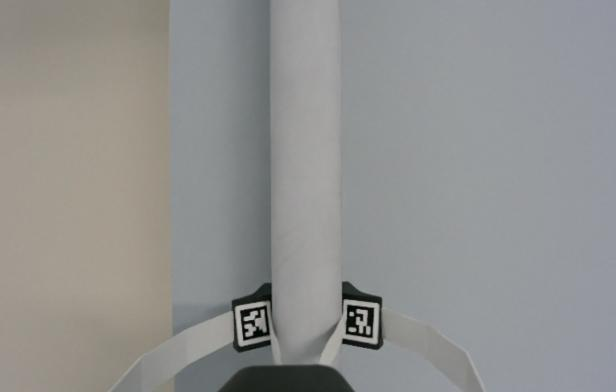

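Excellent. Continue.

Call:
move:
  blocking: false
  r1: {"base":{"translate_m":-0.2479,"strafe_m":-0.0211},"joints":{"wrist_yaw_rad":-0.2},"speeds":{"wrist_yaw_rad":0.08},"pace":"slow","contact_limits":{"translate_m":1}}
  cameras: []

Call:
wait:
  seconds: 5
  cameras: []

Call:
move:
  blocking: false
  r1: {"base":{"translate_m":-0.2369,"strafe_m":-0.082},"joints":{"wrist_yaw_rad":0.0},"speeds":{"wrist_yaw_rad":0.08},"pace":"slow","contact_limits":{"translate_m":1}}
  cameras: []

Call:
wait:
  seconds: 5
  cameras: ["r1_wrist_camera","r1_head_camera","r2_head_camera"]

Scene clock: 271.73 s.
move: r1 moving
r1.base_odometry: x=-2.634 y=+0.278 heading=+1.186
r1.turned_by_wheels: -0.002
r1.turned_by_imu: -0.033
r1.base_tilt: forward=-1.5 right=+1.4
r1.lidar_m: 0.58 1.10 2.03 2.09 2.82 2.22 3.97 2.82 2.68 1.16 0.70 0.48
r1.base_status: translate_m moving; strafe_m moving
r1.joint_positions: lift_m=+0.870 arm_m=+0.150 wrist_yaw_rad=-0.368 wrist_pitch_rad=+0.002 wrist_roll_rad=+0.000 gripper_m=-0.037
r1.joint_status: wrist_yaw_rad moving
r1.measured_speeds: translate_m=-0.049 strafe_m=-0.006 rotate_rad=+0.000 lift_m=+0.000 arm_m=+0.000 wrist_yaw_rad=+0.080 wrist_pitch_rad=+0.000 wrist_roll_rad=+0.000
r1.motor_effort: lift_m=+24(24) arm_m=-5(5) wheel_0=-20(23) wheel_1=-7(8) wheel_2=+5(6)
r1.servo_current: wrist_yaw_rad=59(72) wrist_pitch_rad=39(46) wrist_roll_rad=52(65) gripper_m=85(85)
r1.contact_limits: translate_m 1
r1.hand_pose: x=+0.5587 y=-0.1852 z=+1.0472 quat_wxyz=(+0.983, +0.000, +0.001, -0.183) (m; r1's base frame)
r1.wrist_depth_mm: - - 236 161 248 257 260 / - - 237 163 249 255 262 / - - 236 164 250 258 263 / - - 237 164 250 257 264 / - - 237 165 251 258 264 / - - 236 167 182 259 266 / - - 237 163 251 258 268
r2: as last shown
r2.base_tilt: forward=-0.7 right=+0.0
r2.lidar_m: 0.49 2.97 2.29 2.19 2.08 1.60 1.57 1.68 2.44 2.50 2.71 0.53
r2.motor_effort: lift_m=+17(17) arm_m=+4(4) wheel_0=+3(4) wheel_1=+3(3) wheel_2=-2(2)
r2.servo_current: wrist_yaw_rad=39(52) wrist_pitch_rad=39(46) wrist_roll_rad=46(59) gripper_m=117(124)
r2.contact_limits: translate_m 0.3
r2.wrist_depth_mm: - - - 166 224 1618 - / - - - 167 226 788 - / - 439 436 168 229 831 - / - 462 452 229 230 831 - / - - 473 172 233 - - / - - 185 173 179 - - / - - - - 236 1618 480
pictures: none
No camera images: "cameras" was empty.

Scene clock: 275.00 s.
earlier move: r1 done
r1.base_odometry: x=-2.704 y=+0.053 heading=+1.187
r1.turned_by_wheels: +0.001
r1.turned_by_imu: -0.080
r1.base_tilt: forward=-1.5 right=+1.3
r1.lidar_m: 0.53 1.29 2.13 2.16 2.77 2.02 2.04 2.83 2.59 1.63 0.87 0.56
r1.base_status: done
r1.joint_positions: lift_m=+0.870 arm_m=+0.150 wrist_yaw_rad=-0.200 wrist_pitch_rad=+0.002 wrist_roll_rad=+0.000 gripper_m=-0.037
r1.joint_status: all done
r1.measured_speeds: all 0
r1.motor_effort: lift_m=+24(24) arm_m=-5(5) wheel_0=-13(25) wheel_1=-7(12) wheel_2=+8(15)
r1.servo_current: wrist_yaw_rad=46(78) wrist_pitch_rad=46(52) wrist_roll_rad=39(65) gripper_m=85(91)
r1.contact_limits: translate_m 1
r1.hand_pose: x=+0.5864 y=-0.1428 z=+1.0472 quat_wxyz=(+0.995, +0.000, +0.001, -0.100) (m; r1's base frame)
r1.wrist_depth_mm: - - 231 162 258 272 286 / - 224 233 163 258 274 289 / - 226 234 163 258 276 290 / - - 233 163 259 274 290 / - 227 235 164 260 276 291 / - 228 187 164 254 277 291 / - 136 231 163 259 134 296
r2.base_odometry: x=-0.210 y=-0.230 heading=-2.812
r2.turned_by_wheels: +0.000
r2.turned_by_imu: +0.000
r2.base_tilt: forward=-0.6 right=+0.1
r2.lidar_m: 0.50 2.96 2.27 2.21 2.08 1.61 1.57 1.69 2.45 2.50 2.70 0.49
r2.base_status: not commanded
r2.joint_positions: lift_m=+0.687 arm_m=+0.102 wrist_yaw_rad=+0.001 wrist_pitch_rad=+0.002 wrist_roll_rad=+1.570 gripper_m=-0.028
r2.joint_status: not commanded
r2.measured_speeds: all 0
r2.motor_effort: lift_m=+17(17) arm_m=+4(4) wheel_0=+3(4) wheel_1=+2(3) wheel_2=-2(2)
r2.servo_current: wrist_yaw_rad=52(59) wrist_pitch_rad=39(46) wrist_roll_rad=46(65) gripper_m=117(130)
r2.contact_limits: translate_m 0.3
r2.hand_pose: x=+0.5613 y=-0.0873 z=+0.8647 quat_wxyz=(+0.708, +0.707, +0.001, -0.001) (m; r2's base frame)
r2.wrist_depth_mm: - - - 166 225 1708 - / - - - 167 227 788 - / - 439 436 169 229 831 - / - 459 449 229 231 842 - / - - 477 172 232 - - / - - 185 173 179 - - / - - - - 236 1708 480
wait: 3.27 of 5 s (r1 has come to rest)
pictures: none
No camera images: "cameras" was empty.

Scene clock: 275.50 s.
move: r1 moving
r1.base_odometry: x=-2.704 y=+0.039 heading=+1.186
r1.turned_by_wheels: -0.001
r1.turned_by_imu: -0.021
r1.base_tilt: forward=-1.5 right=+1.3
r1.lidar_m: 0.52 1.28 2.13 2.17 2.71 1.99 2.04 2.85 2.59 1.71 0.91 0.63
r1.base_status: translate_m moving; strafe_m moving
r1.joint_positions: lift_m=+0.870 arm_m=+0.150 wrist_yaw_rad=-0.164 wrist_pitch_rad=+0.002 wrist_roll_rad=+0.000 gripper_m=-0.037
r1.joint_status: wrist_yaw_rad moving
r1.measured_speeds: translate_m=-0.049 strafe_m=-0.019 rotate_rad=+0.003 lift_m=+0.000 arm_m=+0.000 wrist_yaw_rad=+0.091 wrist_pitch_rad=+0.000 wrist_roll_rad=+0.000
r1.motor_effort: lift_m=+24(24) arm_m=-5(5) wheel_0=-12(17) wheel_1=-9(11) wheel_2=+12(12)
r1.servo_current: wrist_yaw_rad=39(78) wrist_pitch_rad=46(46) wrist_roll_rad=52(52) gripper_m=78(85)
r1.contact_limits: translate_m 1
r1.hand_pose: x=+0.5912 y=-0.1334 z=+1.0472 quat_wxyz=(+0.997, +0.000, +0.001, -0.082) (m; r1's base frame)
r1.wrist_depth_mm: - - 232 162 257 271 287 / - 226 232 163 258 273 287 / - - 234 164 259 274 289 / - - 234 163 259 276 289 / - - 235 164 260 276 287 / - 229 186 164 254 276 290 / - 137 234 163 259 270 290
r2: as last shown
r2.base_tilt: forward=-0.7 right=+0.1
r2.lidar_m: 0.49 2.98 2.28 2.21 2.07 1.62 1.57 1.66 2.45 2.51 2.65 0.52
r2.motor_effort: lift_m=+17(17) arm_m=+4(4) wheel_0=+3(3) wheel_1=+2(3) wheel_2=-1(2)
r2.servo_current: wrist_yaw_rad=52(52) wrist_pitch_rad=39(46) wrist_roll_rad=52(59) gripper_m=124(130)
r2.contact_limits: translate_m 0.3
r2.wrist_depth_mm: - - - 165 224 1661 - / - - - 167 226 798 - / - 436 433 169 229 831 - / - 459 452 229 231 842 - / - - 473 172 233 - - / - - 185 173 180 - - / - - - - 236 1618 480
pictures: none
No camera images: "cameras" was empty.

Scene clock: 278.73 s.
earlier move: r1 done
r1.base_odometry: x=-2.716 y=-0.197 heading=+1.186
r1.turned_by_wheels: +0.000
r1.turned_by_imu: -0.053
r1.base_tilt: forward=-1.5 right=+1.3
r1.lidar_m: 0.54 1.45 2.26 2.28 2.78 1.84 1.81 2.75 2.46 2.13 1.32 0.66
r1.base_status: done
r1.joint_positions: lift_m=+0.870 arm_m=+0.150 wrist_yaw_rad=-0.001 wrist_pitch_rad=+0.002 wrist_roll_rad=+0.000 gripper_m=-0.037
r1.joint_status: all done
r1.measured_speeds: all 0
r1.motor_effort: lift_m=+24(24) arm_m=-5(6) wheel_0=-14(17) wheel_1=-8(12) wheel_2=+10(15)
r1.servo_current: wrist_yaw_rad=39(78) wrist_pitch_rad=39(52) wrist_roll_rad=59(72) gripper_m=78(91)
r1.contact_limits: translate_m 1
r1.hand_pose: x=+0.6094 y=-0.0877 z=+1.0472 quat_wxyz=(+1.000, +0.000, +0.001, -0.001) (m; r1's base frame)
r1.wrist_depth_mm: - 217 228 163 267 291 322 / - - 229 163 268 294 319 / - 218 229 163 270 296 320 / - 217 229 163 268 293 325 / - 220 230 164 268 296 322 / - 219 224 165 181 298 324 / - 142 226 163 267 135 327
r2.base_odometry: x=-0.210 y=-0.230 heading=-2.812
r2.turned_by_wheels: +0.000
r2.turned_by_imu: +0.000
r2.base_tilt: forward=-0.7 right=+0.1
r2.lidar_m: 0.51 2.97 2.25 2.20 2.10 1.59 1.57 1.67 2.44 2.50 2.66 0.54
r2.base_status: not commanded
r2.joint_positions: lift_m=+0.687 arm_m=+0.102 wrist_yaw_rad=+0.001 wrist_pitch_rad=+0.002 wrist_roll_rad=+1.570 gripper_m=-0.028
r2.joint_status: not commanded
r2.measured_speeds: all 0
r2.motor_effort: lift_m=+17(17) arm_m=+4(4) wheel_0=+3(4) wheel_1=+2(3) wheel_2=-2(2)
r2.servo_current: wrist_yaw_rad=33(59) wrist_pitch_rad=39(52) wrist_roll_rad=46(65) gripper_m=124(130)
r2.contact_limits: translate_m 0.3
r2.hand_pose: x=+0.5613 y=-0.0873 z=+0.8647 quat_wxyz=(+0.708, +0.707, +0.001, -0.001) (m; r2's base frame)
r2.wrist_depth_mm: - - - 166 224 1661 - / - - - 167 226 788 - / - 439 436 169 229 831 - / - 459 452 229 229 842 - / - - 473 171 233 - - / - - 185 174 179 - - / - - - - 236 1618 484
wait: 3.23 of 5 s (r1 has come to rest)
pictures: r1_head_camera, r1_wrist_camera, r2_head_camera
Images, in order (width x height): r1_head_camera 420x560, r1_wrist_camera 616x392, r2_head_camera 420x560.

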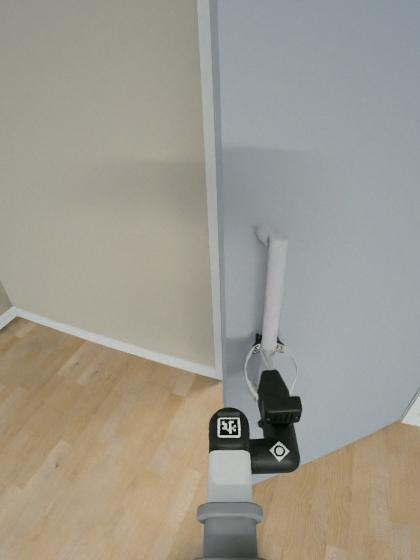

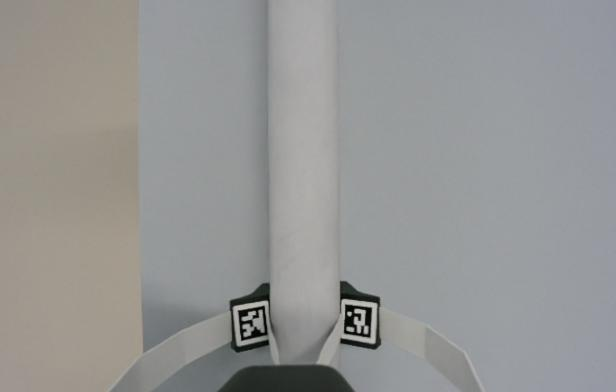

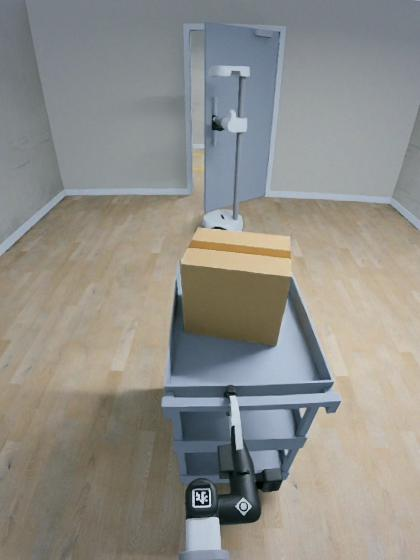

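Call:
move:
  blocking: false
  r1: {"base":{"translate_m":-0.2478,"strafe_m":-0.1405},"joints":{"wrist_yaw_rad":0.25},"speeds":{"wrist_yaw_rad":0.085},"pace":"slow","contact_limits":{"translate_m":1}}
  cameras: []

Call:
wait:
  seconds: 5
  cameras: []

Call:
move:
  blocking: false
  r1: {"base":{"translate_m":-0.1992,"strafe_m":-0.2074},"joints":{"wrist_yaw_rad":0.5},"speeds":{"wrist_yaw_rad":0.085},"pace":"slow","contact_limits":{"translate_m":1}}
  cameras: []

Call:
wait:
  seconds: 5
  cameras: ["r1_wrist_camera","r2_head_camera"]

Scene clock: 287.20 s.
move: r1 moving
r1.base_odometry: x=-2.714 y=-0.211 heading=+1.186
r1.turned_by_wheels: +0.000
r1.turned_by_imu: -0.038
r1.base_tilt: forward=-1.5 right=+1.3
r1.lidar_m: 0.53 1.43 2.26 2.28 2.69 1.81 1.81 2.83 2.48 2.29 1.34 0.69
r1.base_status: translate_m moving; strafe_m moving
r1.joint_positions: lift_m=+0.870 arm_m=+0.150 wrist_yaw_rad=+0.038 wrist_pitch_rad=+0.002 wrist_roll_rad=+0.000 gripper_m=-0.037
r1.joint_status: wrist_yaw_rad moving
r1.measured_speeds: translate_m=-0.048 strafe_m=-0.025 rotate_rad=-0.003 lift_m=+0.000 arm_m=+0.000 wrist_yaw_rad=+0.091 wrist_pitch_rad=+0.000 wrist_roll_rad=+0.000
r1.motor_effort: lift_m=+24(24) arm_m=-5(6) wheel_0=-11(13) wheel_1=-7(9) wheel_2=+14(15)
r1.servo_current: wrist_yaw_rad=78(78) wrist_pitch_rad=39(46) wrist_roll_rad=46(59) gripper_m=78(85)
r1.contact_limits: translate_m 1
r1.hand_pose: x=+0.6126 y=-0.0763 z=+1.0472 quat_wxyz=(+1.000, +0.000, +0.001, +0.019) (m; r1's base frame)
r1.wrist_depth_mm: - 218 229 162 267 294 322 / - - 230 163 268 294 320 / - 219 230 164 268 294 320 / - 219 229 163 271 294 322 / - 220 232 164 271 296 324 / - 220 208 165 266 296 319 / - 137 226 163 265 287 324
r2: as last shown
r2.lidar_m: 0.49 2.96 2.28 2.21 2.07 1.62 1.58 1.67 2.45 2.50 2.68 0.52
r2.motor_effort: lift_m=+16(17) arm_m=+4(4) wheel_0=+3(4) wheel_1=+2(3) wheel_2=-2(2)
r2.servo_current: wrist_yaw_rad=52(52) wrist_pitch_rad=39(46) wrist_roll_rad=26(52) gripper_m=124(130)
r2.contact_limits: translate_m 0.3
r2.wrist_depth_mm: - - - 166 224 1661 - / - - - 167 226 798 - / - 436 436 169 229 820 - / - 462 452 229 230 831 - / - - 473 172 232 - - / - - 185 173 179 - - / - - - - 236 1576 484
pictures: none
No camera images: "cameras" was empty.

Scene clock: 290.70 s.
earlier move: r1 done
r1.base_odometry: x=-2.679 y=-0.479 heading=+1.186
r1.turned_by_wheels: +0.001
r1.turned_by_imu: -0.237
r1.base_tilt: forward=-1.5 right=+1.3
r1.lidar_m: 0.54 1.45 2.09 2.37 2.50 3.61 1.65 3.18 2.42 2.37 1.80 0.98
r1.base_status: done
r1.joint_positions: lift_m=+0.870 arm_m=+0.150 wrist_yaw_rad=+0.249 wrist_pitch_rad=+0.002 wrist_roll_rad=+0.000 gripper_m=-0.037
r1.joint_status: all done
r1.measured_speeds: all 0
r1.motor_effort: lift_m=+24(24) arm_m=-6(6) wheel_0=-6(13) wheel_1=-5(13) wheel_2=+12(17)
r1.servo_current: wrist_yaw_rad=52(78) wrist_pitch_rad=39(52) wrist_roll_rad=52(59) gripper_m=72(85)
r1.contact_limits: translate_m 1
r1.hand_pose: x=+0.6222 y=-0.0135 z=+1.0472 quat_wxyz=(+0.992, +0.000, +0.001, +0.124) (m; r1's base frame)
r1.wrist_depth_mm: - 198 223 163 310 384 484 / - 198 224 164 309 384 484 / - 200 224 165 309 379 484 / - 196 229 165 309 382 484 / - 196 224 167 317 382 488 / - 200 212 167 181 387 492 / - 193 216 164 301 137 496
r2.base_odometry: x=-0.210 y=-0.230 heading=-2.812
r2.turned_by_wheels: +0.000
r2.turned_by_imu: +0.000
r2.base_tilt: forward=-0.6 right=+0.1
r2.lidar_m: 0.49 2.98 2.26 2.22 2.08 1.60 1.54 1.70 2.49 2.50 2.68 0.51
r2.base_status: not commanded
r2.joint_positions: lift_m=+0.687 arm_m=+0.102 wrist_yaw_rad=+0.001 wrist_pitch_rad=+0.002 wrist_roll_rad=+1.570 gripper_m=-0.028
r2.joint_status: not commanded
r2.measured_speeds: all 0
r2.motor_effort: lift_m=+17(17) arm_m=+4(4) wheel_0=+3(4) wheel_1=+2(3) wheel_2=-1(2)
r2.servo_current: wrist_yaw_rad=46(59) wrist_pitch_rad=39(52) wrist_roll_rad=46(65) gripper_m=111(130)
r2.contact_limits: translate_m 0.3
r2.hand_pose: x=+0.5613 y=-0.0873 z=+0.8647 quat_wxyz=(+0.708, +0.707, +0.001, -0.001) (m; r2's base frame)
r2.wrist_depth_mm: - - - 165 224 1661 - / - - - 167 226 798 - / - 436 433 168 229 831 - / - 462 452 229 230 831 - / - - 473 172 232 - - / - - 185 173 180 - - / - - - - 236 1618 484
wait: 3.50 of 5 s (r1 has come to rest)
pictures: none
No camera images: "cameras" was empty.

Scene clock: 291.20 s.
move: r1 moving
r1.base_odometry: x=-2.673 y=-0.491 heading=+1.187
r1.turned_by_wheels: +0.001
r1.turned_by_imu: -0.036
r1.base_tilt: forward=-1.5 right=+1.3
r1.lidar_m: 0.53 1.45 2.00 2.36 2.48 3.47 1.64 3.27 2.43 2.37 1.89 1.04
r1.base_status: translate_m moving; strafe_m moving
r1.joint_positions: lift_m=+0.870 arm_m=+0.150 wrist_yaw_rad=+0.289 wrist_pitch_rad=+0.002 wrist_roll_rad=+0.000 gripper_m=-0.037
r1.joint_status: wrist_yaw_rad moving
r1.measured_speeds: translate_m=-0.035 strafe_m=-0.036 rotate_rad=+0.001 lift_m=+0.000 arm_m=+0.000 wrist_yaw_rad=+0.095 wrist_pitch_rad=+0.000 wrist_roll_rad=+0.000
r1.motor_effort: lift_m=+24(24) arm_m=-6(6) wheel_0=+1(6) wheel_1=-7(10) wheel_2=+20(20)
r1.servo_current: wrist_yaw_rad=59(72) wrist_pitch_rad=39(46) wrist_roll_rad=65(65) gripper_m=72(78)
r1.contact_limits: translate_m 1
r1.hand_pose: x=+0.6224 y=-0.0015 z=+1.0472 quat_wxyz=(+0.990, +0.000, +0.001, +0.144) (m; r1's base frame)
r1.wrist_depth_mm: - 199 224 164 309 382 488 / - 201 225 164 307 379 480 / - 201 225 165 307 382 480 / - 198 229 165 309 379 480 / - 198 226 165 309 382 480 / - 202 208 166 181 384 488 / - 192 216 164 303 135 488
r2: as last shown
r2.base_tilt: forward=-0.7 right=+0.1
r2.lidar_m: 0.50 2.96 2.27 2.20 2.09 1.60 1.55 1.68 2.47 2.51 2.69 0.53
r2.motor_effort: lift_m=+17(17) arm_m=+4(4) wheel_0=+3(3) wheel_1=+2(2) wheel_2=-2(2)
r2.servo_current: wrist_yaw_rad=39(52) wrist_pitch_rad=39(46) wrist_roll_rad=39(52) gripper_m=117(124)
r2.contact_limits: translate_m 0.3
r2.wrist_depth_mm: - - - 166 224 1661 - / - - - 167 226 788 - / - 439 436 169 228 831 - / - 459 449 229 231 831 - / - - 473 172 234 - - / - - 185 173 180 - - / - - - - 236 1618 480
pictures: none
No camera images: "cameras" was empty.

Scene clock: 295.43 s.
earlier move: r1 done
r1.base_odometry: x=-2.561 y=-0.741 heading=+1.188
r1.turned_by_wheels: +0.001
r1.turned_by_imu: -0.410
r1.base_tilt: forward=-1.6 right=+1.3
r1.lidar_m: 0.50 0.50 1.58 2.40 2.39 2.65 1.61 1.58 2.91 2.33 2.29 1.82
r1.base_status: done
r1.joint_positions: lift_m=+0.870 arm_m=+0.150 wrist_yaw_rad=+0.509 wrist_pitch_rad=+0.002 wrist_roll_rad=+0.000 gripper_m=-0.037
r1.joint_status: all done
r1.measured_speeds: all 0
r1.motor_effort: lift_m=+23(24) arm_m=-9(10) wheel_0=+9(18) wheel_1=-1(24) wheel_2=+15(28)
r1.servo_current: wrist_yaw_rad=78(98) wrist_pitch_rad=39(52) wrist_roll_rad=39(78) gripper_m=78(85)
r1.contact_limits: translate_m 1
r1.hand_pose: x=+0.6158 y=+0.0642 z=+1.0472 quat_wxyz=(+0.968, +0.000, +0.001, +0.252) (m; r1's base frame)
r1.wrist_depth_mm: 154 185 229 163 469 - - / 154 179 229 163 462 1008 - / 159 180 230 166 466 1008 - / 159 186 229 164 466 1008 - / 154 180 229 164 462 - - / 159 180 186 167 179 1025 - / 154 153 213 163 176 - -
r2.base_odometry: x=-0.210 y=-0.230 heading=-2.812
r2.turned_by_wheels: +0.000
r2.turned_by_imu: +0.001
r2.base_tilt: forward=-0.7 right=+0.0
r2.lidar_m: 0.49 2.98 2.27 2.21 2.10 1.62 1.58 1.71 2.49 2.51 2.67 0.53
r2.base_status: not commanded
r2.joint_positions: lift_m=+0.687 arm_m=+0.102 wrist_yaw_rad=+0.001 wrist_pitch_rad=+0.002 wrist_roll_rad=+1.570 gripper_m=-0.028
r2.joint_status: not commanded
r2.measured_speeds: all 0
r2.motor_effort: lift_m=+16(17) arm_m=+4(4) wheel_0=+3(4) wheel_1=+2(3) wheel_2=-1(2)
r2.servo_current: wrist_yaw_rad=52(59) wrist_pitch_rad=39(52) wrist_roll_rad=46(65) gripper_m=124(130)
r2.contact_limits: translate_m 0.3
r2.hand_pose: x=+0.5613 y=-0.0873 z=+0.8647 quat_wxyz=(+0.708, +0.707, +0.001, -0.001) (m; r2's base frame)
r2.wrist_depth_mm: - - - 166 224 1661 - / - - - 167 226 778 - / - 439 433 169 229 831 - / - 462 452 229 230 831 - / - - 473 172 233 - - / - - 185 174 180 - - / - - - - 236 1576 480
wait: 4.23 of 5 s (r1 has come to rest)
pictures: r1_wrist_camera, r2_head_camera
Images, in order (width x height): r1_wrist_camera 616x392, r2_head_camera 420x560.

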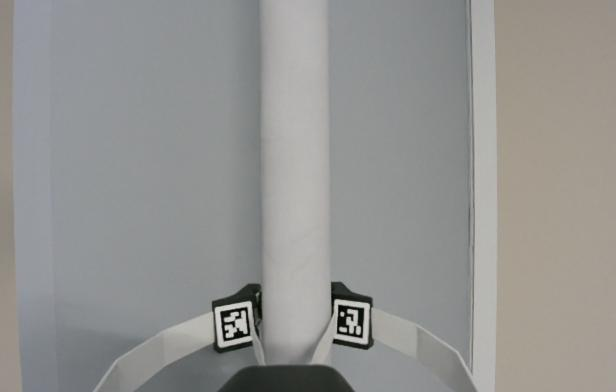

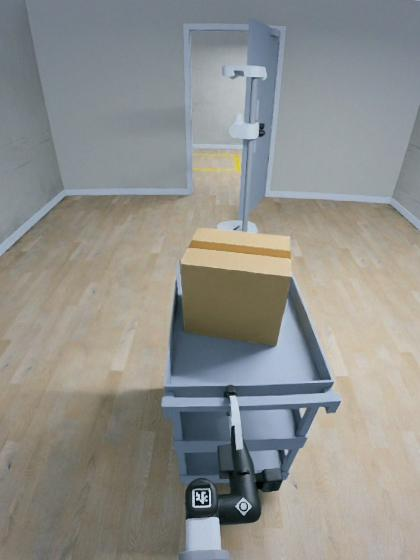

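Call:
move:
  blocking: false
  r1: {"base":{"translate_m":-0.1397,"strafe_m":-0.2442},"joints":{"wrist_yaw_rad":0.7},"speeds":{"wrist_yaw_rad":0.07},"pace":"slow","contact_limits":{"translate_m":1}}
  cameras: []

Call:
wait:
  seconds: 6
  cameras: ["r1_wrist_camera","r2_head_camera","r1_head_camera"]

Scene clock: 300.13 s.
move: r1 moving
r1.base_odometry: x=-2.553 y=-0.751 heading=+1.190
r1.turned_by_wheels: +0.002
r1.turned_by_imu: +0.011
r1.base_tilt: forward=-1.5 right=+1.2
r1.lidar_m: 0.49 0.50 1.61 2.44 2.42 2.65 1.58 1.57 2.86 2.33 2.28 1.78
r1.base_status: translate_m moving; strafe_m moving
r1.joint_positions: lift_m=+0.870 arm_m=+0.150 wrist_yaw_rad=+0.535 wrist_pitch_rad=+0.002 wrist_roll_rad=+0.000 gripper_m=-0.037
r1.joint_status: wrist_yaw_rad moving
r1.measured_speeds: translate_m=-0.024 strafe_m=-0.042 rotate_rad=-0.001 lift_m=+0.000 arm_m=+0.000 wrist_yaw_rad=+0.069 wrist_pitch_rad=+0.000 wrist_roll_rad=+0.000
r1.motor_effort: lift_m=+23(23) arm_m=-9(9) wheel_0=+10(15) wheel_1=-8(10) wheel_2=+25(25)
r1.servo_current: wrist_yaw_rad=59(65) wrist_pitch_rad=46(46) wrist_roll_rad=52(65) gripper_m=78(78)
r1.contact_limits: translate_m 1
r1.hand_pose: x=+0.6140 y=+0.0719 z=+1.0472 quat_wxyz=(+0.964, +0.000, +0.001, +0.264) (m; r1's base frame)
r1.wrist_depth_mm: 155 183 226 165 473 - - / 159 178 226 165 473 991 - / 159 173 226 167 466 1008 - / 162 185 226 166 466 1008 - / 159 178 226 166 469 - - / 159 179 188 168 179 1008 - / 160 151 209 166 439 137 -
r2: as last shown
r2.turned_by_imu: +0.000
r2.base_tilt: forward=-0.7 right=+0.1
r2.lidar_m: 0.51 2.96 2.28 2.21 2.09 1.60 1.57 1.70 2.46 2.51 2.62 0.52
r2.servo_current: wrist_yaw_rad=39(59) wrist_pitch_rad=39(46) wrist_roll_rad=59(59) gripper_m=124(124)
r2.contact_limits: translate_m 0.3
r2.wrist_depth_mm: - - - 165 224 1661 - / - - - 167 226 788 - / - 439 433 169 229 831 - / - 459 452 229 230 831 - / - - 477 172 233 - - / - - 185 173 180 - - / - - - - 236 1576 480
pictures: none
No camera images: "cameras" was empty.

Scene clock: 304.23 s.
earlier move: r1 done
r1.base_odometry: x=-2.386 y=-0.961 heading=+1.189
r1.turned_by_wheels: -0.001
r1.turned_by_imu: +0.084
r1.base_tilt: forward=-1.5 right=+1.3
r1.lidar_m: 0.52 0.48 1.70 2.59 2.58 2.97 1.54 4.32 2.57 2.14 2.13 1.74
r1.base_status: done
r1.joint_positions: lift_m=+0.870 arm_m=+0.151 wrist_yaw_rad=+0.703 wrist_pitch_rad=+0.002 wrist_roll_rad=+0.000 gripper_m=-0.037
r1.joint_status: all done
r1.measured_speeds: all 0
r1.motor_effort: lift_m=+23(23) arm_m=-10(10) wheel_0=+4(17) wheel_1=-3(23) wheel_2=+16(28)
r1.servo_current: wrist_yaw_rad=46(72) wrist_pitch_rad=33(59) wrist_roll_rad=46(72) gripper_m=78(85)
r1.contact_limits: translate_m 1
r1.hand_pose: x=+0.5980 y=+0.1196 z=+1.0473 quat_wxyz=(+0.939, +0.000, +0.001, +0.344) (m; r1's base frame)
r1.wrist_depth_mm: - 183 221 167 370 484 - / 188 184 221 167 387 521 - / - 184 221 167 387 512 - / 189 189 222 168 384 484 - / 190 184 223 168 368 484 - / - 184 204 168 181 521 - / - 172 209 166 373 135 -
r2.base_odometry: x=-0.210 y=-0.230 heading=-2.812
r2.turned_by_wheels: +0.000
r2.turned_by_imu: +0.001
r2.base_tilt: forward=-0.7 right=+0.1
r2.lidar_m: 0.49 2.95 2.26 2.19 2.08 1.60 1.56 1.67 2.46 2.50 2.68 0.53
r2.base_status: not commanded
r2.joint_positions: lift_m=+0.687 arm_m=+0.102 wrist_yaw_rad=+0.001 wrist_pitch_rad=+0.002 wrist_roll_rad=+1.570 gripper_m=-0.028
r2.joint_status: not commanded
r2.measured_speeds: all 0
r2.motor_effort: lift_m=+17(17) arm_m=+4(4) wheel_0=+3(4) wheel_1=+3(3) wheel_2=-2(2)
r2.servo_current: wrist_yaw_rad=59(59) wrist_pitch_rad=39(46) wrist_roll_rad=39(72) gripper_m=124(130)
r2.contact_limits: translate_m 0.3
r2.hand_pose: x=+0.5613 y=-0.0873 z=+0.8647 quat_wxyz=(+0.708, +0.707, +0.001, -0.001) (m; r2's base frame)
r2.wrist_depth_mm: - - - 166 224 1618 - / - - - 167 226 798 - / - 433 436 169 228 820 - / - 462 452 229 230 831 - / - - 469 172 233 - - / - - 185 173 180 - - / - - - - 236 1618 480
wait: 4.10 of 6 s (r1 has come to rest)
pictures: r1_head_camera, r1_wrist_camera, r2_head_camera
Images, in order (width x height): r1_head_camera 420x560, r1_wrist_camera 616x392, r2_head_camera 420x560.

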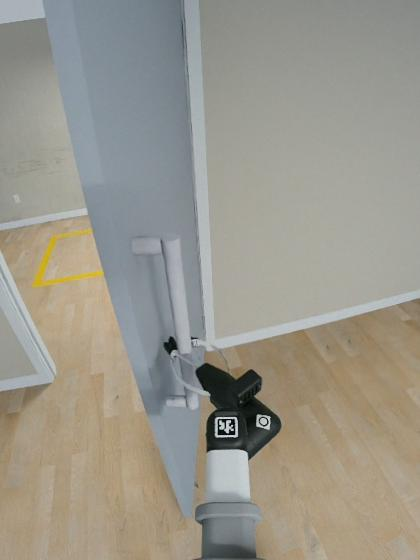

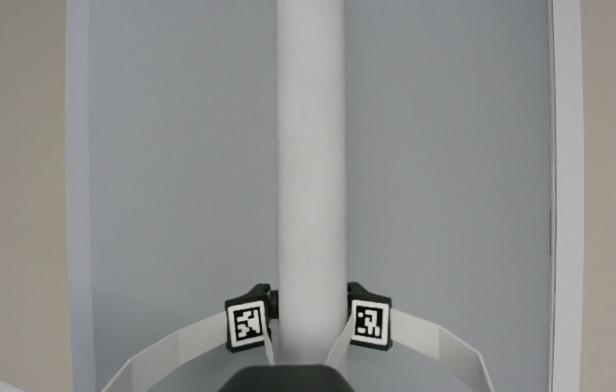

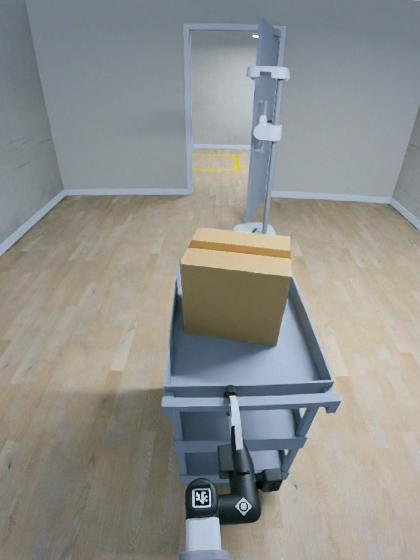

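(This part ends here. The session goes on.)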